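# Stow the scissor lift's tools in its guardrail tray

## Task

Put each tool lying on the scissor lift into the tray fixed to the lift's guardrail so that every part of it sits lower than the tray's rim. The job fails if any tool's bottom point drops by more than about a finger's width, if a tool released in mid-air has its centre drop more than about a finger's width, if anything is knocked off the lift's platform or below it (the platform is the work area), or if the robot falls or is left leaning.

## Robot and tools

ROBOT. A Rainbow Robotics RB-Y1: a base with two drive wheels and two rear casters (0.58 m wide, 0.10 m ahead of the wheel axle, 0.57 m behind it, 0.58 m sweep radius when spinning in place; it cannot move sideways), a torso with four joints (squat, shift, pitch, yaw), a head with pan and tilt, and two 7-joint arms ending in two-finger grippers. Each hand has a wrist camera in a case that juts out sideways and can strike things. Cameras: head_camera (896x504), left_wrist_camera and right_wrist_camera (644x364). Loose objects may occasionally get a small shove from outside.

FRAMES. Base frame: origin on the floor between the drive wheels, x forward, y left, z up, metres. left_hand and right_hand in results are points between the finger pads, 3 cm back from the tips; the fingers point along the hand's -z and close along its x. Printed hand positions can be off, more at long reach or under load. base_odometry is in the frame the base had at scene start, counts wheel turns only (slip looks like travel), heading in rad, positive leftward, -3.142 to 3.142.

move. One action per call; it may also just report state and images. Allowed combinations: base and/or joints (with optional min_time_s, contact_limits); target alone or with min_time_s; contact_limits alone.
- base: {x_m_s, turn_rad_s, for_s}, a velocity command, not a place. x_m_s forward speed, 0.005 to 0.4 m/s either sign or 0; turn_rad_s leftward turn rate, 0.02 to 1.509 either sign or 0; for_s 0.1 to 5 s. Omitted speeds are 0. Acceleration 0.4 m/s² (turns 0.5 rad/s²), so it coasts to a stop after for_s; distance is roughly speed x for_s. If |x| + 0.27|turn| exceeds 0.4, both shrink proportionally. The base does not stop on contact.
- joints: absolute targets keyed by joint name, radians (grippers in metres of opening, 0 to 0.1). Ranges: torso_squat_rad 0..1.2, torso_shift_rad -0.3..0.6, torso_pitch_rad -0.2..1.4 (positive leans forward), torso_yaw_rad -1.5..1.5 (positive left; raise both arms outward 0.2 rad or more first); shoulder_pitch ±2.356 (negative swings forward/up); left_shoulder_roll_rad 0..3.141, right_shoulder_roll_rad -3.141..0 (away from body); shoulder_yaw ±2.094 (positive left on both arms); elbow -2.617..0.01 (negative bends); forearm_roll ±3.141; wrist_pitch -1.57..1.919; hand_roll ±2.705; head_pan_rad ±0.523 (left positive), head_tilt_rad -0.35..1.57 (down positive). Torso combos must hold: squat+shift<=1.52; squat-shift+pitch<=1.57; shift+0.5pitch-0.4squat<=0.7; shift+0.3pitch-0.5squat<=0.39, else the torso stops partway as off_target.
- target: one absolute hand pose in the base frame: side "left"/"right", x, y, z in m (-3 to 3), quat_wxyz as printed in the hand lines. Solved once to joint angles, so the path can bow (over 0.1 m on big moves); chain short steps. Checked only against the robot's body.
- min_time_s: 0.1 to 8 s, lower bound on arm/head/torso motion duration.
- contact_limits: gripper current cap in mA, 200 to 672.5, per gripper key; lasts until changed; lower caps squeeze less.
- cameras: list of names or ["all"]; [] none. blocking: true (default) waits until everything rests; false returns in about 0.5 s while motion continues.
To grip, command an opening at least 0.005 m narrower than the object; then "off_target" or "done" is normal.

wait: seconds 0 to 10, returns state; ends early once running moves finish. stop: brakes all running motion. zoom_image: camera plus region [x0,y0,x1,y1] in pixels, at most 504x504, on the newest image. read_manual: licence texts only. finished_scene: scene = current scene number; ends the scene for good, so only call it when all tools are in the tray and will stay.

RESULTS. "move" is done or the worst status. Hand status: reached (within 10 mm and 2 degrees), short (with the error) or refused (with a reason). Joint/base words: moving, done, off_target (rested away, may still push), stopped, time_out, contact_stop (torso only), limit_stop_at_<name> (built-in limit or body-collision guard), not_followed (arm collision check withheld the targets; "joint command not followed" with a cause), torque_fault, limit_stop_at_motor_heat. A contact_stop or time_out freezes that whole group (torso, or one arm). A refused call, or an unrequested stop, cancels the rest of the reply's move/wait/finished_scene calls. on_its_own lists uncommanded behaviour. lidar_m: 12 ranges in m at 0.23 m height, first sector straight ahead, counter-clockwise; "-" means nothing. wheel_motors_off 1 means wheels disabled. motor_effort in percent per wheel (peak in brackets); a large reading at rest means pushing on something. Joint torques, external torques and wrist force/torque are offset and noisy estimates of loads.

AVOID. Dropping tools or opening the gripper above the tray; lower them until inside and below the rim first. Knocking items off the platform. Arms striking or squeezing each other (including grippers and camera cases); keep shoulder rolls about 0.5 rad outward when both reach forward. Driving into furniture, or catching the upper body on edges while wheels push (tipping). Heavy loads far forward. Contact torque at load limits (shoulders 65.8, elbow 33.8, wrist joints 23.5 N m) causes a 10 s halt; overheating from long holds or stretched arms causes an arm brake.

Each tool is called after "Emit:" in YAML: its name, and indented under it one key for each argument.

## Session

Emit:
move:

Scene clock: 0.00 s.
Joint torques (N m): no reading
External joint torques (N m): no reading
Wrist force (N): no reading
Wrist torque (N m): no reading
Wrist force, peak (N): no reading
base_odometry: x=+0.000 y=+0.000 heading=+0.000
lidar_m: - 4.48 0.48 1.15 1.34 0.84 1.55 0.83 1.28 4.53 0.44 0.43
base_status: not commanded
joint_positions: torso_squat_rad=+0.350 torso_shift_rad=+0.000 torso_pitch_rad=+0.000 torso_yaw_rad=+0.000 left_shoulder_pitch_rad=-0.021 left_shoulder_roll_rad=+0.027 left_shoulder_yaw_rad=-0.043 left_elbow_rad=-0.235 left_forearm_roll_rad=+0.005 left_wrist_pitch_rad=+0.015 left_hand_roll_rad=+0.024 left_gripper_m=+0.099 right_shoulder_pitch_rad=+0.012 right_shoulder_roll_rad=-0.018 right_shoulder_yaw_rad=-0.018 right_elbow_rad=-0.161 right_forearm_roll_rad=+0.017 right_wrist_pitch_rad=-0.001 right_hand_roll_rad=-0.006 right_gripper_m=+0.101 head_pan_rad=+0.000 head_tilt_rad=+0.400
joint_status: not commanded
wheel_motors_off: 0
motor_effort: left_wheel=+1 right_wheel=+0
chest: x=-0.2280 y=+0.0009 z=+1.2475 quat_wxyz=(+1.000, -0.001, +0.000, +0.000) (m; base frame)
left_hand: x=-0.1022 y=+0.2349 z=+0.5726 quat_wxyz=(+0.993, +0.009, -0.119, -0.012) (m; base frame)
right_hand: x=-0.1578 y=-0.2354 z=+0.5659 quat_wxyz=(+0.997, -0.011, -0.075, -0.004) (m; base frame)
pictures: head_camera, left_wrist_camera, right_wrist_camera

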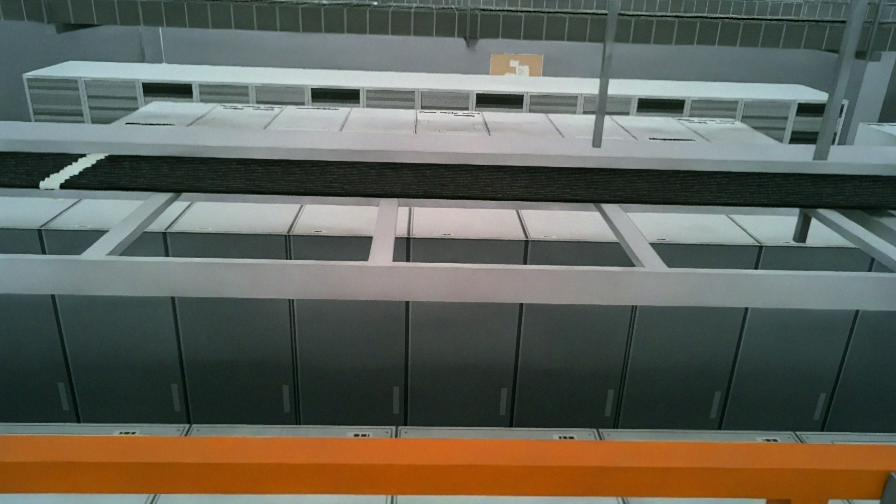

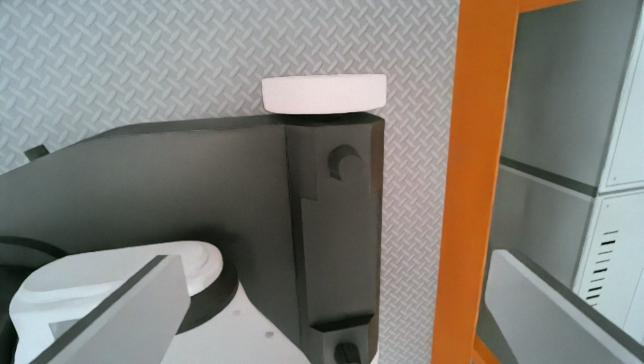

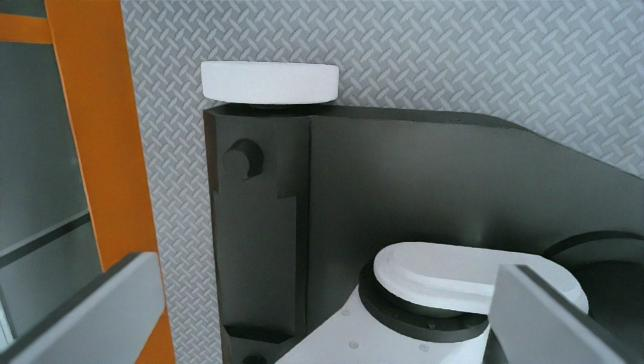

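Emit:
move:
  joints: {"torso_squat_rad": 0.0, "torso_yaw_rad": 1.2, "left_shoulder_roll_rad": 0.2, "right_shoulder_roll_rad": -0.2, "head_pan_rad": 0.4, "head_tilt_rad": 1.0}
  cameras: ["head_camera"]

Emit:
move:
  joints: {"torso_yaw_rad": -1.2, "head_pan_rad": -0.35}
  cameras: ["head_camera"]

Scene clock: 12.07 s.
Joint torques (N m): left_arm=[-2.69 4.62 0.69 -1.44 0.17 -0.4 -0.13] | right_arm=[-1.32 -4.28 -0.12 -0.02 -0.04 -0.27 -0.17]
External joint torques (N m): left_arm=[0.58 -1.2 0.1 -0.01 0.15 0.16 -0.12] | right_arm=[0.21 2.04 0.3 0.35 -0.07 0.07 -0.18]
Wrist force (N): left_arm=[-1.2 0.8 -4.0] | right_arm=[1.0 -1.9 -5.0]
Wrist torque (N m): left_arm=[-0.11 -0.08 -0.29] | right_arm=[0.55 0.28 -0.13]
Wrist force, peak (N): left_arm=[-1.1 3.0 -4.6] | right_arm=[0.5 -3.7 -5.1]
move: done
base_odometry: x=+0.000 y=+0.000 heading=+0.000
lidar_m: - 4.47 0.48 1.14 1.34 0.86 1.54 0.83 1.28 4.53 0.45 0.44
base_status: not commanded
joint_positions: torso_squat_rad=+0.000 torso_shift_rad=+0.000 torso_pitch_rad=+0.000 torso_yaw_rad=+1.200 left_shoulder_pitch_rad=-0.021 left_shoulder_roll_rad=+0.200 left_shoulder_yaw_rad=-0.043 left_elbow_rad=-0.235 left_forearm_roll_rad=+0.005 left_wrist_pitch_rad=+0.015 left_hand_roll_rad=+0.024 left_gripper_m=+0.099 right_shoulder_pitch_rad=+0.011 right_shoulder_roll_rad=-0.200 right_shoulder_yaw_rad=-0.018 right_elbow_rad=-0.161 right_forearm_roll_rad=+0.017 right_wrist_pitch_rad=-0.001 right_hand_roll_rad=-0.006 right_gripper_m=+0.101 head_pan_rad=+0.400 head_tilt_rad=+1.000
joint_status: all done
wheel_motors_off: 0
motor_effort: left_wheel=+1(1) right_wheel=+1(4)
chest: x=-0.2279 y=+0.0009 z=+1.2899 quat_wxyz=(+0.825, +0.000, +0.000, +0.565) (m; base frame)
left_hand: x=-0.5225 y=+0.2504 z=+0.6291 quat_wxyz=(+0.827, +0.145, -0.044, +0.541) (m; base frame)
right_hand: x=+0.1451 y=-0.0699 z=+0.6235 quat_wxyz=(+0.817, -0.041, -0.119, +0.563) (m; base frame)
pictures: head_camera

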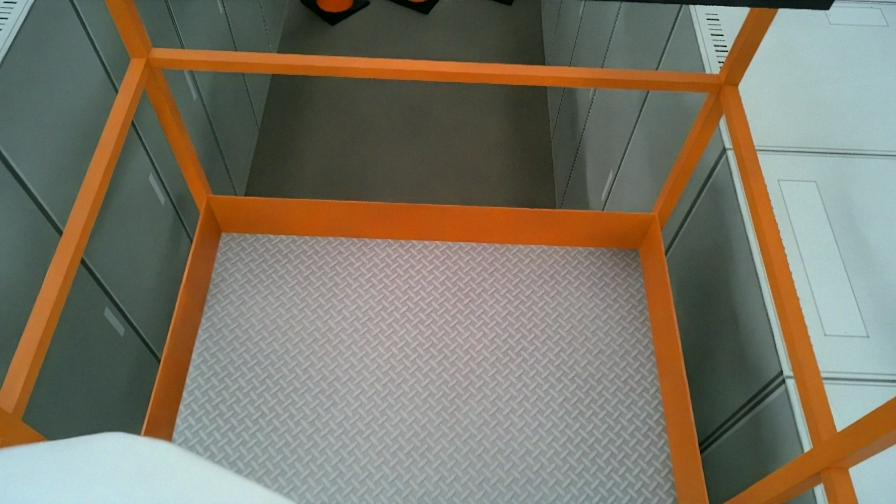

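Scene clock: 16.87 s.
Joint torques (N m): left_arm=[-2.52 4.59 0.43 -1.56 -0.14 -0.26 -0.15] | right_arm=[-1.87 -3.7 -0.16 -0.12 0.18 -0.24 -0.27]
External joint torques (N m): left_arm=[0.8 -1.22 -0.16 -0.12 -0.16 0.29 -0.14] | right_arm=[-0.29 2.62 0.26 0.26 0.15 0.1 -0.28]
Wrist force (N): left_arm=[-1.4 1.1 -3.9] | right_arm=[0.8 -1.8 -4.7]
Wrist torque (N m): left_arm=[-0.15 -0.07 -0.29] | right_arm=[0.57 0.24 -0.11]
Wrist force, peak (N): left_arm=[-1.6 1.1 -4.6] | right_arm=[1.5 -1.7 -5.0]
move: done
base_odometry: x=+0.000 y=+0.000 heading=+0.000
lidar_m: - 4.69 0.49 1.15 1.34 0.85 1.54 0.83 1.28 4.53 0.45 0.43
base_status: not commanded
joint_positions: torso_squat_rad=+0.000 torso_shift_rad=+0.000 torso_pitch_rad=+0.000 torso_yaw_rad=-1.200 left_shoulder_pitch_rad=-0.021 left_shoulder_roll_rad=+0.200 left_shoulder_yaw_rad=-0.043 left_elbow_rad=-0.235 left_forearm_roll_rad=+0.005 left_wrist_pitch_rad=+0.015 left_hand_roll_rad=+0.024 left_gripper_m=+0.099 right_shoulder_pitch_rad=+0.012 right_shoulder_roll_rad=-0.200 right_shoulder_yaw_rad=-0.018 right_elbow_rad=-0.161 right_forearm_roll_rad=+0.017 right_wrist_pitch_rad=-0.001 right_hand_roll_rad=-0.006 right_gripper_m=+0.101 head_pan_rad=-0.350 head_tilt_rad=+1.000
joint_status: all done
wheel_motors_off: 0
motor_effort: left_wheel=+1(2) right_wheel=+1(3)
chest: x=-0.2279 y=+0.0009 z=+1.2899 quat_wxyz=(+0.825, -0.001, +0.000, -0.565) (m; base frame)
left_hand: x=+0.1581 y=+0.0145 z=+0.6292 quat_wxyz=(+0.804, +0.011, -0.152, -0.575) (m; base frame)
right_hand: x=-0.5506 y=-0.2001 z=+0.6237 quat_wxyz=(+0.821, -0.126, -0.005, -0.557) (m; base frame)
pictures: head_camera

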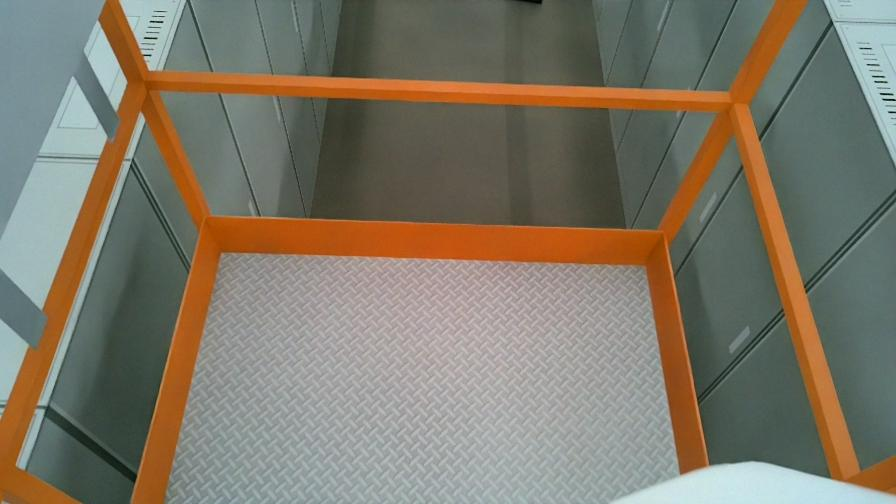

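Emit:
move:
  joints: {"torso_yaw_rad": -0.3, "head_pan_rad": 0.0, "head_tilt_rad": 1.15}
  blocking: false
  cameras: ["left_wrist_camera", "right_wrist_camera"]

Emit:
wait:
  seconds: 2.5
  cameras: ["all"]

Scene clock: 18.10 s.
Joint torques (N m): left_arm=[-2.82 4.72 0.7 -1.19 -0.03 -0.19 -0.14] | right_arm=[-1.67 -4.17 0 -0.32 0.16 -0.32 -0.17]
External joint torques (N m): left_arm=[0.5 -1.08 0.11 0.26 -0.05 0.37 -0.13] | right_arm=[-0.1 2.16 0.43 0.05 0.13 0.03 -0.18]
Wrist force (N): left_arm=[-1.6 -0.1 -4.1] | right_arm=[1.0 -1.7 -4.4]
Wrist torque (N m): left_arm=[0.01 -0.12 -0.28] | right_arm=[0.54 0.29 -0.12]
Wrist force, peak (N): left_arm=[-1.8 1.0 -4.3] | right_arm=[1.0 -1.8 -4.9]
move: moving
base_odometry: x=+0.000 y=+0.000 heading=+0.000
lidar_m: - 4.69 0.48 1.15 1.33 0.86 1.53 0.82 1.29 4.54 0.45 0.44
base_status: not commanded
joint_positions: torso_squat_rad=+0.000 torso_shift_rad=+0.000 torso_pitch_rad=+0.000 torso_yaw_rad=-1.047 left_shoulder_pitch_rad=-0.021 left_shoulder_roll_rad=+0.200 left_shoulder_yaw_rad=-0.043 left_elbow_rad=-0.235 left_forearm_roll_rad=+0.005 left_wrist_pitch_rad=+0.015 left_hand_roll_rad=+0.024 left_gripper_m=+0.099 right_shoulder_pitch_rad=+0.012 right_shoulder_roll_rad=-0.200 right_shoulder_yaw_rad=-0.018 right_elbow_rad=-0.161 right_forearm_roll_rad=+0.017 right_wrist_pitch_rad=-0.001 right_hand_roll_rad=-0.006 right_gripper_m=+0.101 head_pan_rad=-0.015 head_tilt_rad=+1.150
joint_status: torso_yaw_rad moving; head_pan_rad moving; head_tilt_rad moving
wheel_motors_off: 0
motor_effort: left_wheel=+0(1) right_wheel=+0(3)
chest: x=-0.2279 y=+0.0009 z=+1.2899 quat_wxyz=(+0.866, -0.001, +0.000, -0.500) (m; base frame)
left_hand: x=+0.1514 y=+0.0733 z=+0.6292 quat_wxyz=(+0.846, +0.023, -0.150, -0.511) (m; base frame)
right_hand: x=-0.5162 y=-0.2470 z=+0.6238 quat_wxyz=(+0.861, -0.126, -0.015, -0.493) (m; base frame)
pictures: left_wrist_camera, right_wrist_camera

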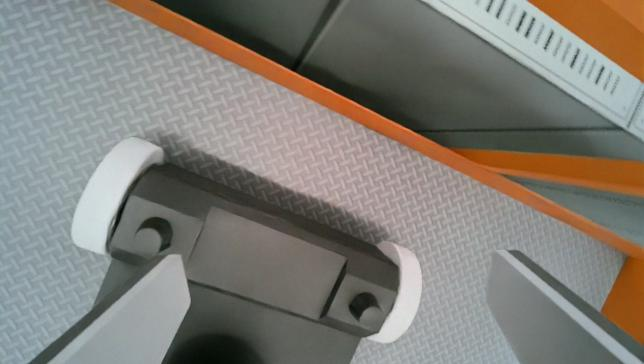

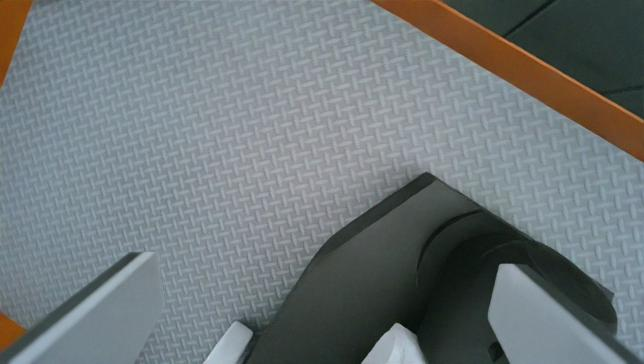

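Scene clock: 19.90 s.
Joint torques (N m): left_arm=[-3.27 5.02 0.54 -1.48 0.08 -0.26 -0.05] | right_arm=[-1.59 -3.38 0.11 0.13 0.03 -0.3 -0.28]
External joint torques (N m): left_arm=[0.03 -0.77 -0.04 -0.05 0.06 0.3 -0.04] | right_arm=[-0.03 2.96 0.54 0.5 0.01 0.05 -0.29]
Wrist force (N): left_arm=[-1.3 0.4 -3.3] | right_arm=[0.9 -1.7 -4.8]
Wrist torque (N m): left_arm=[-0.09 -0.11 -0.29] | right_arm=[0.53 0.27 -0.11]
Wrist force, peak (N): left_arm=[-1.8 2.0 -3.8] | right_arm=[1.0 -2.0 -5.2]
earlier move: done
base_odometry: x=+0.000 y=+0.000 heading=+0.000
lidar_m: - 4.65 0.49 1.14 1.34 0.85 1.54 0.82 1.28 4.54 0.44 0.44
base_status: not commanded
joint_positions: torso_squat_rad=+0.000 torso_shift_rad=+0.000 torso_pitch_rad=+0.000 torso_yaw_rad=-0.300 left_shoulder_pitch_rad=-0.021 left_shoulder_roll_rad=+0.200 left_shoulder_yaw_rad=-0.043 left_elbow_rad=-0.235 left_forearm_roll_rad=+0.005 left_wrist_pitch_rad=+0.015 left_hand_roll_rad=+0.024 left_gripper_m=+0.099 right_shoulder_pitch_rad=+0.011 right_shoulder_roll_rad=-0.200 right_shoulder_yaw_rad=-0.018 right_elbow_rad=-0.161 right_forearm_roll_rad=+0.017 right_wrist_pitch_rad=-0.001 right_hand_roll_rad=-0.006 right_gripper_m=+0.101 head_pan_rad=+0.000 head_tilt_rad=+1.150
joint_status: all done
wheel_motors_off: 0
motor_effort: left_wheel=+1(1) right_wheel=+2(3)
chest: x=-0.2279 y=+0.0009 z=+1.2899 quat_wxyz=(+0.989, -0.001, +0.000, -0.149) (m; base frame)
left_hand: x=+0.0007 y=+0.3116 z=+0.6289 quat_wxyz=(+0.974, +0.076, -0.131, -0.168) (m; base frame)
right_hand: x=-0.2715 y=-0.3770 z=+0.6239 quat_wxyz=(+0.981, -0.112, -0.059, -0.145) (m; base frame)
wait: 1.80 of 2.5 s (the move ended)
pictures: head_camera, left_wrist_camera, right_wrist_camera

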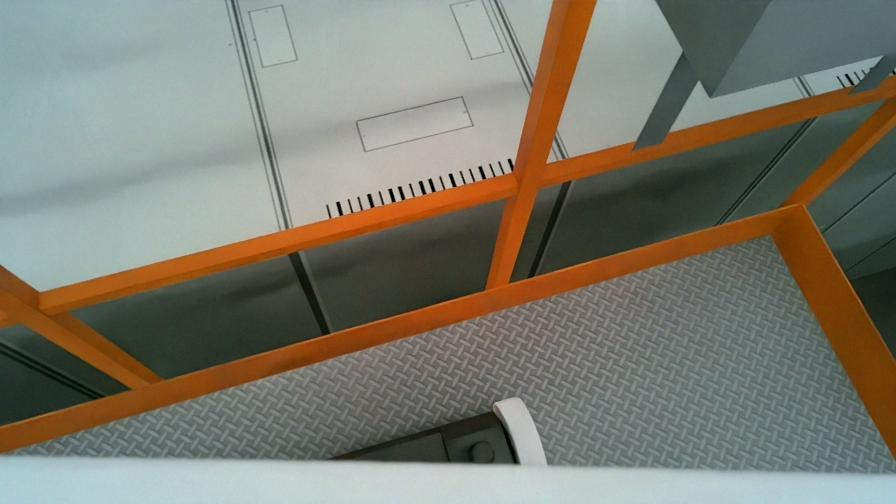

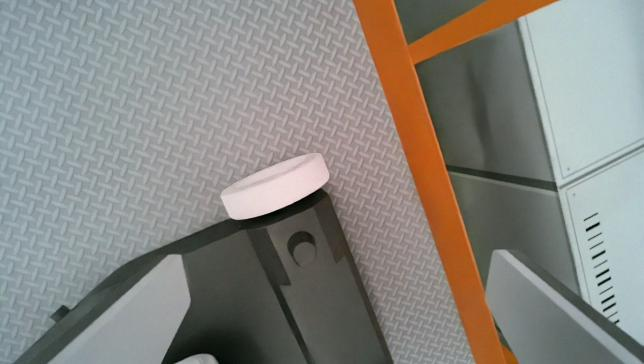

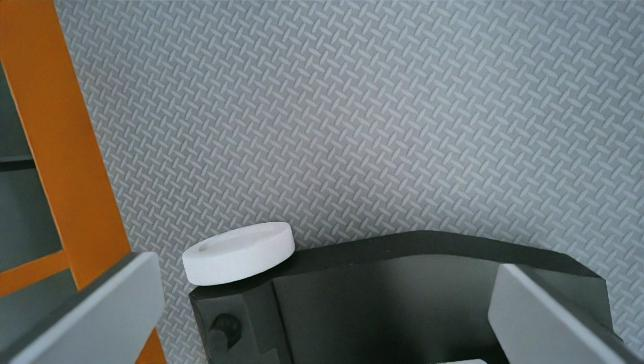

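Emit:
move:
  joints: {"head_pan_rad": -0.5, "head_tilt_rad": 0.8}
  cameras: ["head_camera"]

Emit:
move:
  joints: {"torso_yaw_rad": 1.2, "head_pan_rad": 0.52, "head_tilt_rad": 1.0}
  cameras: ["head_camera", "left_wrist_camera", "right_wrist_camera"]

Scene clock: 23.17 s.
Joint torques (N m): left_arm=[-3.01 4.37 0.89 -1.26 0.04 -0.32 -0.15] | right_arm=[-1.28 -3.89 0.26 -0.07 0.11 -0.24 -0.25]
External joint torques (N m): left_arm=[0.29 -1.43 0.3 0.18 0.02 0.23 -0.14] | right_arm=[0.28 2.45 0.68 0.3 0.09 0.1 -0.25]
Wrist force (N): left_arm=[-1.2 0.7 -3.7] | right_arm=[1.0 -1.6 -4.5]
Wrist torque (N m): left_arm=[-0.10 -0.09 -0.31] | right_arm=[0.53 0.27 -0.10]
Wrist force, peak (N): left_arm=[-2.0 0.5 -4.1] | right_arm=[1.1 -1.7 -4.9]
move: done
base_odometry: x=+0.000 y=+0.000 heading=+0.000
lidar_m: - 4.65 0.48 1.15 1.34 0.86 1.54 0.83 1.28 4.53 0.45 0.44
base_status: not commanded
joint_positions: torso_squat_rad=+0.000 torso_shift_rad=+0.000 torso_pitch_rad=+0.000 torso_yaw_rad=-0.300 left_shoulder_pitch_rad=-0.021 left_shoulder_roll_rad=+0.200 left_shoulder_yaw_rad=-0.043 left_elbow_rad=-0.235 left_forearm_roll_rad=+0.005 left_wrist_pitch_rad=+0.015 left_hand_roll_rad=+0.024 left_gripper_m=+0.099 right_shoulder_pitch_rad=+0.011 right_shoulder_roll_rad=-0.200 right_shoulder_yaw_rad=-0.018 right_elbow_rad=-0.161 right_forearm_roll_rad=+0.017 right_wrist_pitch_rad=-0.001 right_hand_roll_rad=-0.006 right_gripper_m=+0.101 head_pan_rad=-0.500 head_tilt_rad=+0.800
joint_status: all done
wheel_motors_off: 0
motor_effort: left_wheel=+1(1) right_wheel=+2(3)
chest: x=-0.2279 y=+0.0009 z=+1.2899 quat_wxyz=(+0.989, -0.001, +0.000, -0.149) (m; base frame)
left_hand: x=+0.0007 y=+0.3116 z=+0.6289 quat_wxyz=(+0.974, +0.076, -0.131, -0.168) (m; base frame)
right_hand: x=-0.2715 y=-0.3770 z=+0.6239 quat_wxyz=(+0.981, -0.112, -0.059, -0.145) (m; base frame)
pictures: head_camera

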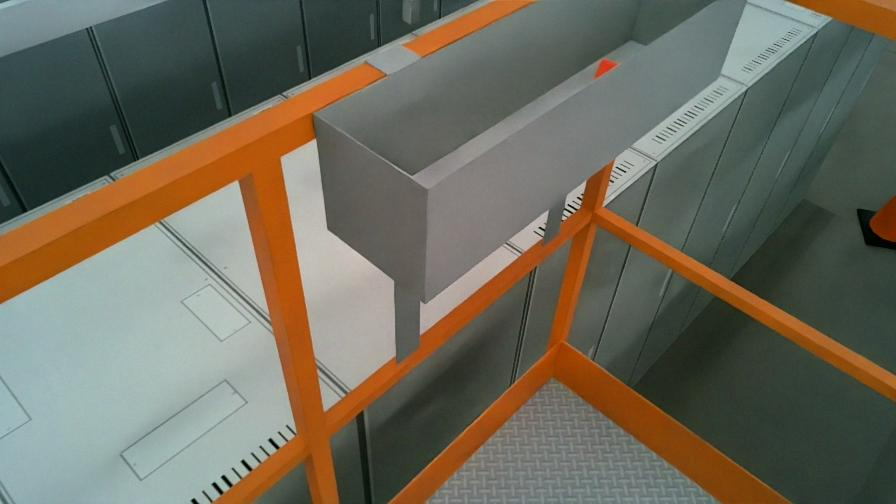

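Scene clock: 26.47 s.
Joint torques (N m): left_arm=[-3.12 4.74 0.88 -1.46 -0.02 -0.17 0.04] | right_arm=[-1.76 -3.7 -0.36 0.06 -0.18 -0.2 -0.39]
External joint torques (N m): left_arm=[0.15 -1.08 0.29 -0.04 -0.04 0.38 0.05] | right_arm=[-0.23 2.62 0.06 0.42 -0.2 0.14 -0.4]
Wrist force (N): left_arm=[-1.8 1.1 -3.8] | right_arm=[1.0 -1.5 -4.2]
Wrist torque (N m): left_arm=[-0.11 -0.18 -0.29] | right_arm=[0.50 0.27 -0.11]
Wrist force, peak (N): left_arm=[-1.6 1.7 -4.1] | right_arm=[1.6 -1.6 -5.0]
move: done
base_odometry: x=+0.000 y=+0.000 heading=+0.000
lidar_m: - 4.48 0.48 1.13 1.34 0.86 1.53 0.83 1.28 4.53 0.44 0.44
base_status: not commanded
joint_positions: torso_squat_rad=+0.000 torso_shift_rad=+0.000 torso_pitch_rad=+0.000 torso_yaw_rad=+1.200 left_shoulder_pitch_rad=-0.021 left_shoulder_roll_rad=+0.200 left_shoulder_yaw_rad=-0.043 left_elbow_rad=-0.235 left_forearm_roll_rad=+0.005 left_wrist_pitch_rad=+0.015 left_hand_roll_rad=+0.024 left_gripper_m=+0.099 right_shoulder_pitch_rad=+0.011 right_shoulder_roll_rad=-0.200 right_shoulder_yaw_rad=-0.018 right_elbow_rad=-0.161 right_forearm_roll_rad=+0.017 right_wrist_pitch_rad=-0.001 right_hand_roll_rad=-0.006 right_gripper_m=+0.101 head_pan_rad=+0.520 head_tilt_rad=+1.000
joint_status: all done
wheel_motors_off: 0
motor_effort: left_wheel=+1(1) right_wheel=+2(4)
chest: x=-0.2279 y=+0.0009 z=+1.2899 quat_wxyz=(+0.825, +0.000, +0.000, +0.565) (m; base frame)
left_hand: x=-0.5225 y=+0.2503 z=+0.6291 quat_wxyz=(+0.827, +0.145, -0.044, +0.541) (m; base frame)
right_hand: x=+0.1451 y=-0.0699 z=+0.6235 quat_wxyz=(+0.817, -0.041, -0.119, +0.563) (m; base frame)
pictures: head_camera, left_wrist_camera, right_wrist_camera

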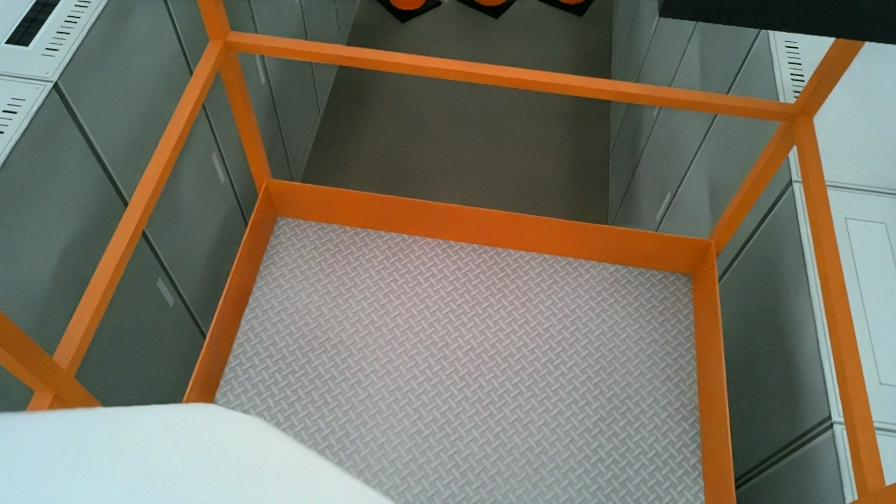

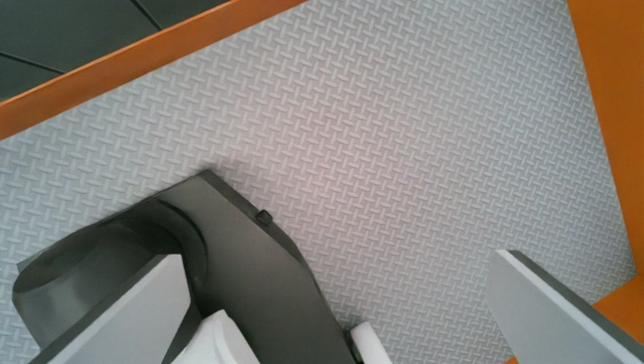

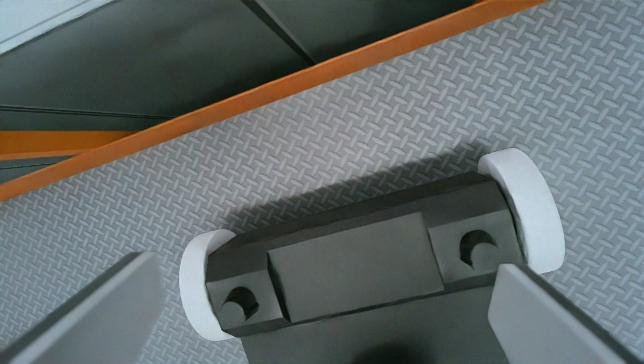

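Emit:
move:
  joints: {"head_pan_rad": 0.2, "head_tilt_rad": 0.62}
  cameras: ["head_camera"]

Scene clock: 27.93 s.
Joint torques (N m): left_arm=[-2.51 5.33 0.51 -1.15 -0.01 -0.26 -0.18] | right_arm=[-1.51 -3.99 -0.24 -0.07 0.16 -0.5 -0.12]
External joint torques (N m): left_arm=[0.76 -0.49 -0.08 0.27 -0.03 0.29 -0.17] | right_arm=[0.02 2.32 0.18 0.29 0.14 -0.16 -0.12]
Wrist force (N): left_arm=[-1.8 1.0 -4.1] | right_arm=[1.0 -1.5 -4.6]
Wrist torque (N m): left_arm=[-0.16 -0.17 -0.32] | right_arm=[0.52 0.29 -0.13]
Wrist force, peak (N): left_arm=[-2.0 1.1 -4.1] | right_arm=[1.2 -2.1 -5.0]
move: done
base_odometry: x=+0.000 y=+0.000 heading=+0.000
lidar_m: - 4.48 0.48 1.14 1.34 0.86 1.55 0.83 1.29 4.54 0.44 0.43
base_status: not commanded
joint_positions: torso_squat_rad=+0.000 torso_shift_rad=+0.000 torso_pitch_rad=+0.000 torso_yaw_rad=+1.200 left_shoulder_pitch_rad=-0.021 left_shoulder_roll_rad=+0.200 left_shoulder_yaw_rad=-0.043 left_elbow_rad=-0.235 left_forearm_roll_rad=+0.005 left_wrist_pitch_rad=+0.015 left_hand_roll_rad=+0.024 left_gripper_m=+0.099 right_shoulder_pitch_rad=+0.011 right_shoulder_roll_rad=-0.200 right_shoulder_yaw_rad=-0.018 right_elbow_rad=-0.161 right_forearm_roll_rad=+0.017 right_wrist_pitch_rad=-0.001 right_hand_roll_rad=-0.006 right_gripper_m=+0.101 head_pan_rad=+0.200 head_tilt_rad=+0.620
joint_status: all done
wheel_motors_off: 0
motor_effort: left_wheel=+1(1) right_wheel=+1(3)
chest: x=-0.2279 y=+0.0009 z=+1.2899 quat_wxyz=(+0.825, +0.000, +0.000, +0.565) (m; base frame)
left_hand: x=-0.5225 y=+0.2503 z=+0.6291 quat_wxyz=(+0.827, +0.145, -0.044, +0.541) (m; base frame)
right_hand: x=+0.1451 y=-0.0699 z=+0.6235 quat_wxyz=(+0.817, -0.041, -0.119, +0.563) (m; base frame)
pictures: head_camera

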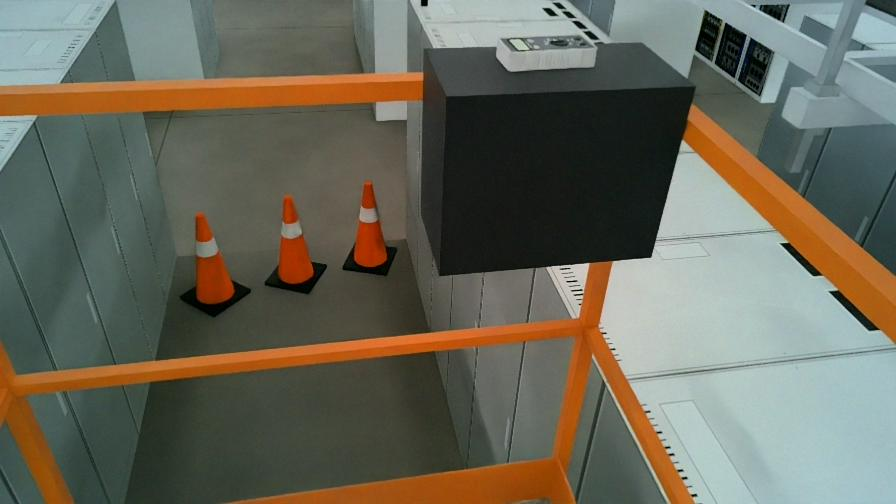

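Emit:
zoom_image:
  camera: "head_camera"
  region: [410, 0, 710, 170]

Scaled by 1.680.

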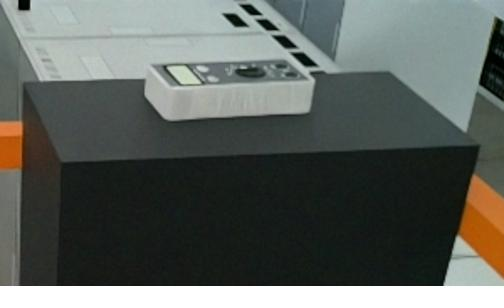

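Emit:
move:
  base: {"x_m_s": -0.076, "turn_rad_s": 1.2, "for_s": 1.767}
  joints: {"torso_yaw_rad": 0.0, "left_shoulder_pitch_rad": -2.168, "left_shoulder_roll_rad": 0.626, "left_shoulder_yaw_rad": -1.618, "left_elbow_rad": -1.513, "left_forearm_roll_rad": 2.244, "left_wrist_pitch_rad": 1.383, "left_hand_roll_rad": 1.17, "left_gripper_m": 0.1, "right_shoulder_pitch_rad": 1.2, "right_shoulder_roll_rad": -0.15, "right_shoulder_yaw_rad": 0.05, "right_elbow_rad": -2.05, "right_forearm_roll_rad": 0.0, "right_wrist_pitch_rad": 0.0, "right_hand_roll_rad": 0.0, "right_gripper_m": 0.0, "head_pan_rad": 0.0, "head_tilt_rad": 0.7}
  min_time_s: 3.8
  cameras: ["head_camera", "right_wrist_camera"]

Scene clock: 97.87 s.
Joint torques (N m): left_arm=[-16.28 9.92 7.27 5.45 -0.07 0.02 0.08] | right_arm=[33.31 -5.91 -6.21 5.11 -0.9 -1.62 -0.26]
External joint torques (N m): left_arm=[1.22 -0.04 -0.78 -0.21 -0.11 0.07 0.08] | right_arm=[26.61 -2.38 -3.58 13.35 -1.1 0.06 -0.31]
Wrist force (N): left_arm=[0.1 1.9 -4.9] | right_arm=[-3.4 -1.9 -1.6]
Wrist torque (N m): left_arm=[-0.19 -0.05 -0.34] | right_arm=[0.55 -0.02 -0.20]
Wrist force, peak (N): left_arm=[-3.6 6.0 -2.5] | right_arm=[-3.3 -4.1 -2.6]
move: time_out
base_odometry: x=-0.124 y=-0.038 heading=+1.562
lidar_m: - 1.30 0.76 3.64 0.68 1.17 2.92 1.08 0.52 - 0.58 0.60
base_status: done (sent for 1.77 of 1.77 s)
joint_positions: torso_squat_rad=+0.000 torso_shift_rad=+0.002 torso_pitch_rad=+0.002 torso_yaw_rad=+0.001 left_shoulder_pitch_rad=-2.168 left_shoulder_roll_rad=+0.626 left_shoulder_yaw_rad=-1.618 left_elbow_rad=-1.513 left_forearm_roll_rad=+2.244 left_wrist_pitch_rad=+1.383 left_hand_roll_rad=+1.170 left_gripper_m=+0.099 right_shoulder_pitch_rad=+1.058 right_shoulder_roll_rad=-0.145 right_shoulder_yaw_rad=+0.056 right_elbow_rad=-2.058 right_forearm_roll_rad=+0.000 right_wrist_pitch_rad=+0.000 right_hand_roll_rad=+0.000 right_gripper_m=+0.001 head_pan_rad=+0.000 head_tilt_rad=+0.700
joint_status: right_shoulder_pitch_rad time_out (moved +1.047 of +1.189); right_elbow_rad time_out (moved -1.897 of -1.889); the others done
wheel_motors_off: 0
on_its_own: right_shoulder_pitch_rad is held at +1.065, not at your +1.200, since a time_out
motor_effort: left_wheel=-1(31) right_wheel=-25(42)
chest: x=-0.2262 y=+0.0010 z=+1.2899 quat_wxyz=(+1.000, -0.001, +0.001, +0.000) (m; base frame)
left_hand: x=+0.1018 y=-0.0241 z=+1.2695 quat_wxyz=(+0.999, -0.001, +0.000, -0.046) (m; base frame)
right_hand: x=-0.0537 y=-0.3336 z=+0.9355 quat_wxyz=(+0.864, -0.123, -0.489, -0.016) (m; base frame)
pictures: head_camera, right_wrist_camera

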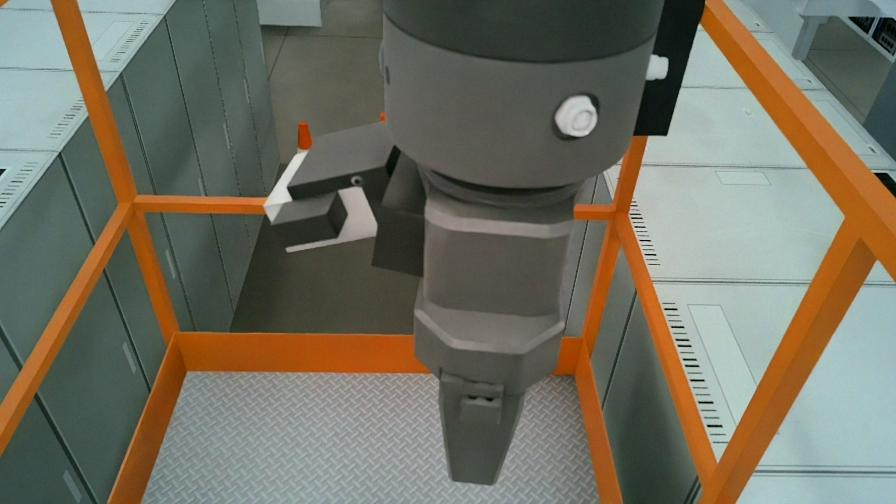

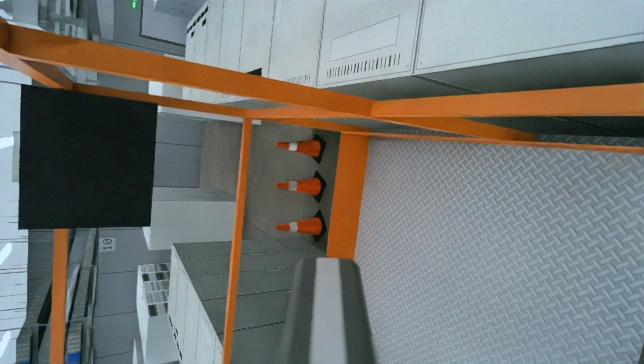

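Emit:
move:
  base: {"x_m_s": 0.4, "for_s": 2.1}
  blocking: false
  cameras: []

Emit:
wait:
  seconds: 0.3
  cameras: []

Emit:
move:
  joints: {"torso_yaw_rad": -0.75, "head_pan_rad": 0.38, "head_tilt_rad": 0.85}
  cameras: ["head_camera", "left_wrist_camera"]

Scene clock: 101.90 s.
Joint torques (N m): left_arm=[-15.47 10.48 6.97 5.5 -0.23 0.1 0.1] | right_arm=[8.15 -4.35 -2.77 -6.94 0.05 -1.81 -0.14]
External joint torques (N m): left_arm=[1.99 0.5 -1.06 -0.19 -0.27 0.15 0.1] | right_arm=[1.2 -0.79 -0.17 1.24 -0.15 -0.13 -0.19]
Wrist force (N): left_arm=[0.0 1.6 -4.8] | right_arm=[-3.4 -1.9 -1.8]
Wrist torque (N m): left_arm=[-0.16 -0.07 -0.34] | right_arm=[0.56 0.01 -0.22]
Wrist force, peak (N): left_arm=[0.4 1.6 -5.0] | right_arm=[-4.3 -2.4 -1.5]
move: moving
base_odometry: x=-0.124 y=+0.013 heading=+1.562
lidar_m: - 1.25 0.73 3.62 0.72 1.23 2.74 1.13 0.54 - 0.57 1.16
base_status: moving
joint_positions: torso_squat_rad=+0.000 torso_shift_rad=+0.000 torso_pitch_rad=+0.000 torso_yaw_rad=+0.000 left_shoulder_pitch_rad=-2.168 left_shoulder_roll_rad=+0.626 left_shoulder_yaw_rad=-1.618 left_elbow_rad=-1.513 left_forearm_roll_rad=+2.244 left_wrist_pitch_rad=+1.383 left_hand_roll_rad=+1.170 left_gripper_m=+0.099 right_shoulder_pitch_rad=+1.065 right_shoulder_roll_rad=-0.145 right_shoulder_yaw_rad=+0.055 right_elbow_rad=-2.055 right_forearm_roll_rad=+0.000 right_wrist_pitch_rad=+0.000 right_hand_roll_rad=+0.000 right_gripper_m=+0.001 head_pan_rad=+0.000 head_tilt_rad=+0.700
joint_status: not commanded
wheel_motors_off: 0
on_its_own: right_shoulder_pitch_rad is held at +1.065, not at your +1.200, since a time_out
motor_effort: left_wheel=+23(27) right_wheel=+9(24)
chest: x=-0.2283 y=+0.0010 z=+1.2899 quat_wxyz=(+1.000, -0.001, +0.000, +0.000) (m; base frame)
left_hand: x=+0.0998 y=-0.0244 z=+1.2704 quat_wxyz=(+0.999, -0.001, -0.001, -0.047) (m; base frame)
right_hand: x=-0.0589 y=-0.3346 z=+0.9338 quat_wxyz=(+0.865, -0.124, -0.486, -0.017) (m; base frame)
pictures: none
No camera images: "cameras" was empty.

Scene clock: 102.20 s.
Joint torques (N m): left_arm=[-15.76 10.19 6.99 5.71 0.02 0.25 0.03] | right_arm=[8.09 -4.59 -2.43 -7.29 0.16 -1.75 -0.29]
External joint torques (N m): left_arm=[1.71 0.22 -1.05 0.02 -0.01 0.31 0.03] | right_arm=[1.28 -1.04 0.21 0.9 -0.05 -0.07 -0.34]
Wrist force (N): left_arm=[-0.4 2.5 -4.3] | right_arm=[-3.4 -2.3 -1.8]
Wrist torque (N m): left_arm=[-0.25 -0.07 -0.35] | right_arm=[0.59 0.01 -0.20]
Wrist force, peak (N): left_arm=[-0.4 1.7 -4.7] | right_arm=[-3.7 -2.2 -1.5]
earlier move: moving
base_odometry: x=-0.123 y=+0.092 heading=+1.562
lidar_m: - 1.18 0.70 3.62 0.77 1.28 2.77 1.20 0.59 - 0.51 1.09
base_status: moving
joint_positions: torso_squat_rad=+0.000 torso_shift_rad=+0.000 torso_pitch_rad=-0.001 torso_yaw_rad=+0.000 left_shoulder_pitch_rad=-2.168 left_shoulder_roll_rad=+0.626 left_shoulder_yaw_rad=-1.618 left_elbow_rad=-1.513 left_forearm_roll_rad=+2.244 left_wrist_pitch_rad=+1.383 left_hand_roll_rad=+1.170 left_gripper_m=+0.099 right_shoulder_pitch_rad=+1.065 right_shoulder_roll_rad=-0.145 right_shoulder_yaw_rad=+0.055 right_elbow_rad=-2.055 right_forearm_roll_rad=+0.000 right_wrist_pitch_rad=+0.000 right_hand_roll_rad=+0.000 right_gripper_m=+0.001 head_pan_rad=+0.000 head_tilt_rad=+0.700
joint_status: not commanded
wheel_motors_off: 0
on_its_own: right_shoulder_pitch_rad is held at +1.065, not at your +1.200, since a time_out
motor_effort: left_wheel=+22(27) right_wheel=+7(24)
chest: x=-0.2284 y=+0.0010 z=+1.2899 quat_wxyz=(+1.000, -0.001, +0.000, +0.000) (m; base frame)
left_hand: x=+0.0997 y=-0.0244 z=+1.2704 quat_wxyz=(+0.999, -0.001, -0.001, -0.047) (m; base frame)
right_hand: x=-0.0591 y=-0.3346 z=+0.9337 quat_wxyz=(+0.865, -0.124, -0.486, -0.017) (m; base frame)
wait: 0.30 s; no rest
pictures: none
No camera images: "cameras" was empty.

Scene clock: 104.90 s.
Joint torques (N m): left_arm=[-16.19 9.58 7.89 5.65 0.04 0.26 -0.07] | right_arm=[7.52 -3.9 -2.28 -7.44 0.17 -1.71 -0.12]
External joint torques (N m): left_arm=[1.28 -0.38 -0.15 -0.03 0 0.32 -0.07] | right_arm=[0.72 -0.35 0.37 0.75 -0.04 -0.03 -0.16]
Wrist force (N): left_arm=[-0.1 1.9 -3.9] | right_arm=[-3.3 -1.8 -1.9]
Wrist torque (N m): left_arm=[-0.17 -0.11 -0.33] | right_arm=[0.55 0.02 -0.23]
Wrist force, peak (N): left_arm=[-0.5 1.8 -4.8] | right_arm=[-3.5 -2.2 -2.3]
move: done
base_odometry: x=-0.117 y=+0.802 heading=+1.562
lidar_m: 3.84 6.30 0.71 3.64 0.77 1.30 3.36 1.18 0.58 - 0.50 -
base_status: done (sent for 2.1 of 2.1 s)
joint_positions: torso_squat_rad=+0.000 torso_shift_rad=+0.000 torso_pitch_rad=+0.000 torso_yaw_rad=-0.750 left_shoulder_pitch_rad=-2.168 left_shoulder_roll_rad=+0.626 left_shoulder_yaw_rad=-1.618 left_elbow_rad=-1.513 left_forearm_roll_rad=+2.244 left_wrist_pitch_rad=+1.383 left_hand_roll_rad=+1.170 left_gripper_m=+0.099 right_shoulder_pitch_rad=+1.065 right_shoulder_roll_rad=-0.145 right_shoulder_yaw_rad=+0.055 right_elbow_rad=-2.055 right_forearm_roll_rad=+0.000 right_wrist_pitch_rad=+0.000 right_hand_roll_rad=+0.000 right_gripper_m=+0.001 head_pan_rad=+0.380 head_tilt_rad=+0.850
joint_status: all done
wheel_motors_off: 0
on_its_own: right_shoulder_pitch_rad is held at +1.065, not at your +1.200, since a time_out
motor_effort: left_wheel=+4(25) right_wheel=-5(11)
chest: x=-0.2279 y=+0.0010 z=+1.2899 quat_wxyz=(+0.930, -0.001, +0.000, -0.366) (m; base frame)
left_hand: x=-0.0051 y=-0.2412 z=+1.2705 quat_wxyz=(+0.912, -0.001, -0.001, -0.409) (m; base frame)
right_hand: x=-0.3328 y=-0.3599 z=+0.9336 quat_wxyz=(+0.799, -0.293, -0.406, -0.333) (m; base frame)
pictures: head_camera, left_wrist_camera

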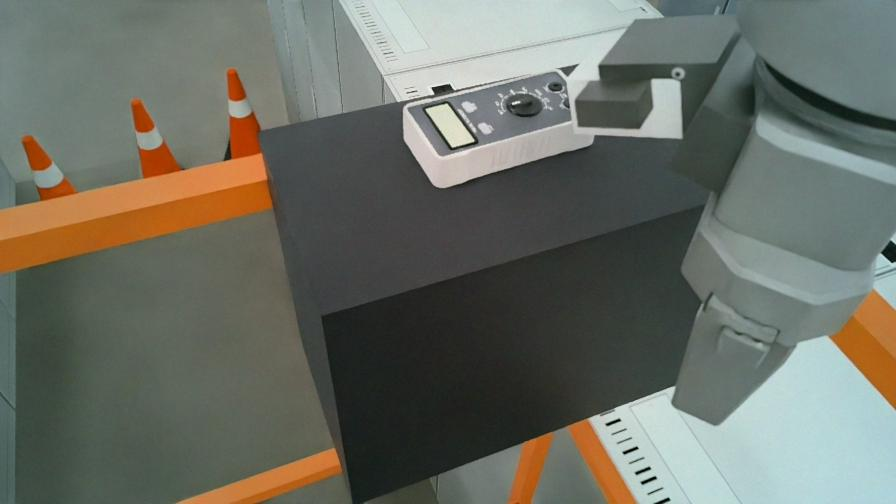

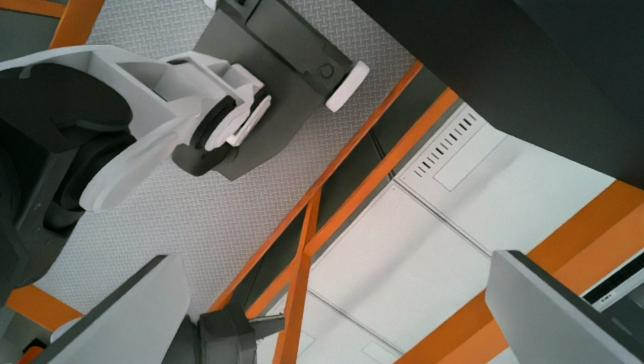

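Emit:
move:
  base: {"x_m_s": 0.1, "for_s": 0.5}
  joints: {"torso_yaw_rad": -1.0, "head_pan_rad": 0.5, "head_tilt_rad": 0.9}
  cameras: []

Emit:
move:
  target: {"side": "left", "x": 0.05, "y": -0.26, "z": 1.31, "quat_wxyz": [0.9613, 0, 0, -0.2756]}
  cameras: []

Emit:
move:
  target: {"side": "left", "x": 0.168, "y": -0.237, "z": 1.29, "quat_wxyz": [0.99985, 0, 0, -0.01745]}
  cameras: ["head_camera", "left_wrist_camera"]

Scene clock: 110.30 s.
Joint torques (N m): left_arm=[-15.69 10.29 7.77 5.78 0.11 0.1 0.03] | right_arm=[7.36 -3.43 -3.04 -7.53 0.32 -1.76 -0.19]
External joint torques (N m): left_arm=[1.78 0.32 -0.27 0.1 0.07 0.16 0.03] | right_arm=[0.56 0.13 -0.39 0.66 0.12 -0.07 -0.24]
Wrist force (N): left_arm=[-0.4 2.3 -4.5] | right_arm=[-3.3 -1.9 -1.9]
Wrist torque (N m): left_arm=[-0.26 -0.10 -0.35] | right_arm=[0.56 -0.01 -0.22]
Wrist force, peak (N): left_arm=[0.6 2.0 -5.3] | right_arm=[-3.8 -2.4 -1.6]
move: done
base_odometry: x=-0.116 y=+0.852 heading=+1.562
lidar_m: 3.79 6.25 0.69 3.63 0.80 1.34 1.92 0.61 0.62 - 0.48 -
base_status: done (sent for 0.5 of 0.5 s)
joint_positions: torso_squat_rad=+0.000 torso_shift_rad=+0.000 torso_pitch_rad=+0.000 torso_yaw_rad=-1.000 left_shoulder_pitch_rad=-2.168 left_shoulder_roll_rad=+0.626 left_shoulder_yaw_rad=-1.618 left_elbow_rad=-1.513 left_forearm_roll_rad=+2.244 left_wrist_pitch_rad=+1.383 left_hand_roll_rad=+1.170 left_gripper_m=+0.099 right_shoulder_pitch_rad=+1.065 right_shoulder_roll_rad=-0.145 right_shoulder_yaw_rad=+0.055 right_elbow_rad=-2.055 right_forearm_roll_rad=+0.000 right_wrist_pitch_rad=+0.000 right_hand_roll_rad=+0.000 right_gripper_m=+0.001 head_pan_rad=+0.500 head_tilt_rad=+0.900
joint_status: all done
wheel_motors_off: 0
on_its_own: right_shoulder_pitch_rad is held at +1.065, not at your +1.200, since a time_out
motor_effort: left_wheel=+4(20) right_wheel=-3(12)
chest: x=-0.2280 y=+0.0010 z=+1.2899 quat_wxyz=(+0.878, -0.001, +0.000, -0.479) (m; base frame)
left_hand: x=-0.0721 y=-0.2888 z=+1.2706 quat_wxyz=(+0.854, -0.001, -0.001, -0.520) (m; base frame)
right_hand: x=-0.4188 y=-0.3228 z=+0.9336 quat_wxyz=(+0.751, -0.342, -0.367, -0.430) (m; base frame)
pictures: none
No camera images: "cameras" was empty.

Scene clock: 111.37 s.
Joint torques (N m): left_arm=[-17.06 5.15 8.28 4.86 0.2 -0.02 -0.03] | right_arm=[6.81 -3.71 -2.79 -7.74 0 -1.8 -0.35]
External joint torques (N m): left_arm=[0.98 -1.2 0.32 -0.97 0.14 0.03 -0.03] | right_arm=[0.01 -0.16 -0.14 0.45 -0.2 -0.12 -0.4]
Wrist force (N): left_arm=[-0.5 1.5 -4.5] | right_arm=[-3.2 -1.9 -1.8]
Wrist torque (N m): left_arm=[-0.15 -0.11 -0.34] | right_arm=[0.53 0.02 -0.20]
Wrist force, peak (N): left_arm=[0.8 3.1 -4.3] | right_arm=[-3.7 -2.0 -1.8]
move: done
base_odometry: x=-0.116 y=+0.852 heading=+1.562
lidar_m: 3.79 6.25 0.69 3.62 0.80 1.35 1.93 0.62 0.62 - 0.48 -
base_status: not commanded
joint_positions: torso_squat_rad=+0.000 torso_shift_rad=+0.000 torso_pitch_rad=+0.000 torso_yaw_rad=-1.000 left_shoulder_pitch_rad=-2.185 left_shoulder_roll_rad=+0.931 left_shoulder_yaw_rad=-1.736 left_elbow_rad=-1.531 left_forearm_roll_rad=+2.275 left_wrist_pitch_rad=+1.482 left_hand_roll_rad=+1.411 left_gripper_m=+0.099 right_shoulder_pitch_rad=+1.065 right_shoulder_roll_rad=-0.145 right_shoulder_yaw_rad=+0.055 right_elbow_rad=-2.055 right_forearm_roll_rad=+0.000 right_wrist_pitch_rad=+0.000 right_hand_roll_rad=+0.000 right_gripper_m=+0.001 head_pan_rad=+0.500 head_tilt_rad=+0.900
joint_status: all done
wheel_motors_off: 0
on_its_own: right_shoulder_pitch_rad is held at +1.065, not at your +1.200, since a time_out
motor_effort: left_wheel=+4(5) right_wheel=-5(6)
chest: x=-0.2280 y=+0.0009 z=+1.2899 quat_wxyz=(+0.878, -0.001, +0.000, -0.479) (m; base frame)
left_hand: x=+0.0501 y=-0.2600 z=+1.3101 quat_wxyz=(+0.961, +0.000, +0.000, -0.275) (m; base frame)
left_hand_status: reached (checked arc, planned for 0.6 s): 0 mm and 0.0 deg off.
right_hand: x=-0.4188 y=-0.3228 z=+0.9336 quat_wxyz=(+0.751, -0.342, -0.367, -0.430) (m; base frame)
pictures: none
No camera images: "cameras" was empty.

Scene clock: 112.27 s.
Joint torques (N m): left_arm=[-17.17 2.91 8.9 5.43 0.27 0.35 -0.2] | right_arm=[7.72 -3.59 -2.17 -7.82 0.16 -1.76 -0.08]
External joint torques (N m): left_arm=[1.93 -1.14 0.77 -0.06 0.2 0.39 -0.2] | right_arm=[0.92 -0.03 0.47 0.36 -0.04 -0.08 -0.12]
Wrist force (N): left_arm=[-0.2 2.5 -4.0] | right_arm=[-3.4 -1.8 -1.8]
Wrist torque (N m): left_arm=[-0.28 -0.06 -0.33] | right_arm=[0.54 -0.01 -0.21]
Wrist force, peak (N): left_arm=[1.4 3.2 -5.5] | right_arm=[-3.7 -2.0 -1.9]
move: done
base_odometry: x=-0.116 y=+0.852 heading=+1.562
lidar_m: 3.79 6.25 0.69 3.62 0.80 1.35 1.92 0.61 0.64 - 0.48 -
base_status: not commanded
joint_positions: torso_squat_rad=+0.000 torso_shift_rad=+0.000 torso_pitch_rad=+0.000 torso_yaw_rad=-1.000 left_shoulder_pitch_rad=-2.113 left_shoulder_roll_rad=+1.100 left_shoulder_yaw_rad=-1.891 left_elbow_rad=-1.441 left_forearm_roll_rad=+2.225 left_wrist_pitch_rad=+1.473 left_hand_roll_rad=+1.615 left_gripper_m=+0.099 right_shoulder_pitch_rad=+1.065 right_shoulder_roll_rad=-0.145 right_shoulder_yaw_rad=+0.055 right_elbow_rad=-2.055 right_forearm_roll_rad=+0.000 right_wrist_pitch_rad=+0.000 right_hand_roll_rad=+0.000 right_gripper_m=+0.001 head_pan_rad=+0.500 head_tilt_rad=+0.900
joint_status: all done
wheel_motors_off: 0
on_its_own: right_shoulder_pitch_rad is held at +1.065, not at your +1.200, since a time_out
motor_effort: left_wheel=+3(5) right_wheel=-4(7)
chest: x=-0.2280 y=+0.0009 z=+1.2899 quat_wxyz=(+0.878, -0.001, +0.000, -0.479) (m; base frame)
left_hand: x=+0.1681 y=-0.2369 z=+1.2901 quat_wxyz=(+1.000, +0.000, +0.000, -0.017) (m; base frame)
left_hand_status: reached (checked arc, planned for 0.5 s): 0 mm and 0.0 deg off.
right_hand: x=-0.4188 y=-0.3228 z=+0.9336 quat_wxyz=(+0.751, -0.342, -0.367, -0.430) (m; base frame)
pictures: head_camera, left_wrist_camera

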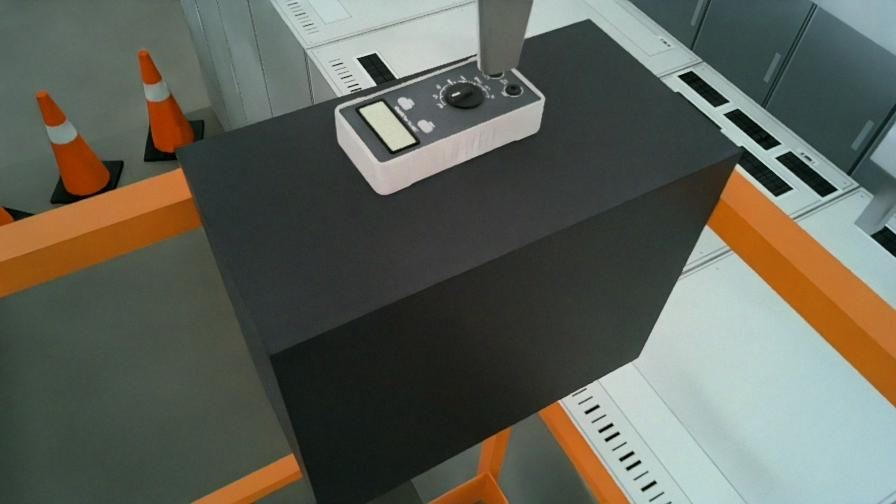

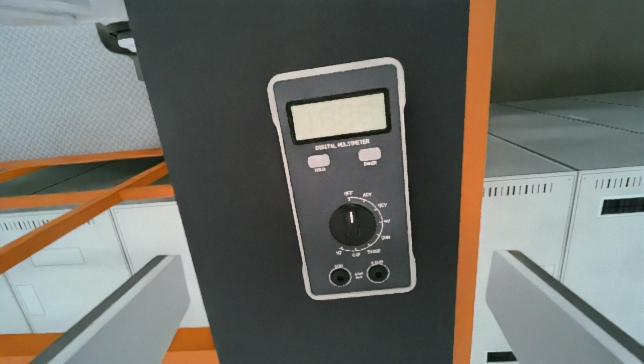

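Emit:
zoom_image:
  camera: "left_wrist_camera"
  region: [120, 200, 560, 364]

Scaled by 1.145 from the camera's 644x364 image, which has a finer 828x468 frame.

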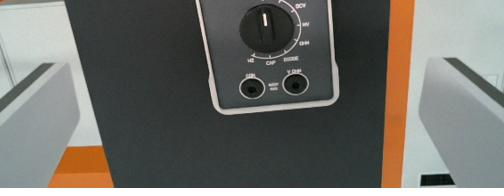

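Emit:
move:
  target: {"side": "left", "x": 0.1758, "y": -0.2443, "z": 1.24, "quat_wxyz": [0.99914, 0, 0, 0.04149]}
  cameras: ["head_camera", "left_wrist_camera"]

Scene clock: 124.17 s.
Joint torques (N m): left_arm=[-18.09 4.34 8.54 5.16 0.06 0.27 -0.15] | right_arm=[7.33 -3.86 -2.35 -7.64 0.2 -1.78 -0.05]
External joint torques (N m): left_arm=[1.74 -0.46 0.29 -0.13 -0.01 0.3 -0.15] | right_arm=[0.52 -0.3 0.3 0.54 0 -0.1 -0.09]
Wrist force (N): left_arm=[0.1 1.9 -4.2] | right_arm=[-3.4 -1.8 -1.8]
Wrist torque (N m): left_arm=[-0.20 -0.04 -0.32] | right_arm=[0.55 -0.02 -0.21]
Wrist force, peak (N): left_arm=[0.0 1.8 -5.7] | right_arm=[-3.7 -2.2 -2.0]
move: done
base_odometry: x=-0.116 y=+0.852 heading=+1.562
lidar_m: 3.78 6.25 0.69 3.63 0.80 1.35 1.93 0.62 0.62 - 0.48 -
base_status: not commanded
joint_positions: torso_squat_rad=+0.000 torso_shift_rad=+0.000 torso_pitch_rad=+0.000 torso_yaw_rad=-1.000 left_shoulder_pitch_rad=-2.031 left_shoulder_roll_rad=+1.073 left_shoulder_yaw_rad=-1.934 left_elbow_rad=-1.469 left_forearm_roll_rad=+2.189 left_wrist_pitch_rad=+1.346 left_hand_roll_rad=+1.732 left_gripper_m=+0.099 right_shoulder_pitch_rad=+1.065 right_shoulder_roll_rad=-0.145 right_shoulder_yaw_rad=+0.055 right_elbow_rad=-2.055 right_forearm_roll_rad=+0.000 right_wrist_pitch_rad=+0.000 right_hand_roll_rad=+0.000 right_gripper_m=+0.001 head_pan_rad=+0.500 head_tilt_rad=+0.900
joint_status: all done
wheel_motors_off: 0
on_its_own: right_shoulder_pitch_rad is held at +1.065, not at your +1.200, since a time_out
motor_effort: left_wheel=+4(4) right_wheel=-3(6)
chest: x=-0.2280 y=+0.0009 z=+1.2899 quat_wxyz=(+0.878, -0.001, +0.000, -0.479) (m; base frame)
left_hand: x=+0.1758 y=-0.2442 z=+1.2401 quat_wxyz=(+0.999, +0.000, +0.000, +0.041) (m; base frame)
left_hand_status: reached (checked arc, planned for 0.3 s): 0 mm and 0.0 deg off.
right_hand: x=-0.4188 y=-0.3228 z=+0.9336 quat_wxyz=(+0.751, -0.342, -0.367, -0.430) (m; base frame)
pictures: head_camera, left_wrist_camera

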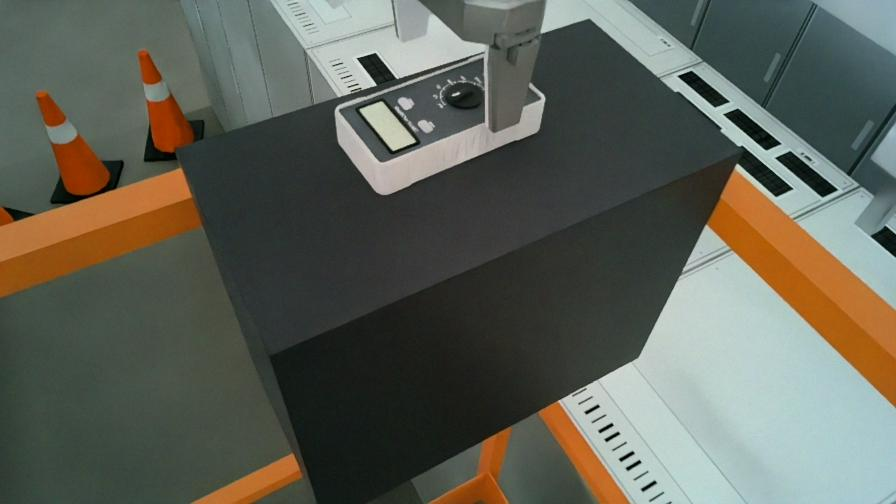

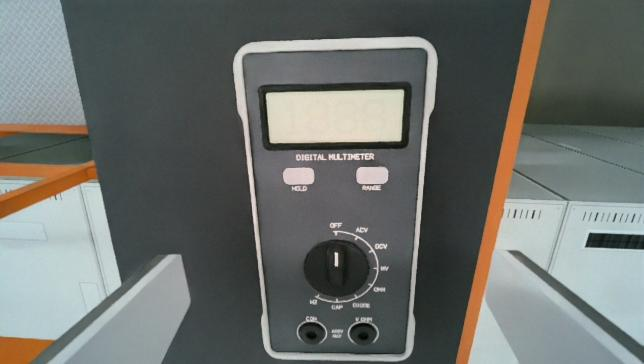

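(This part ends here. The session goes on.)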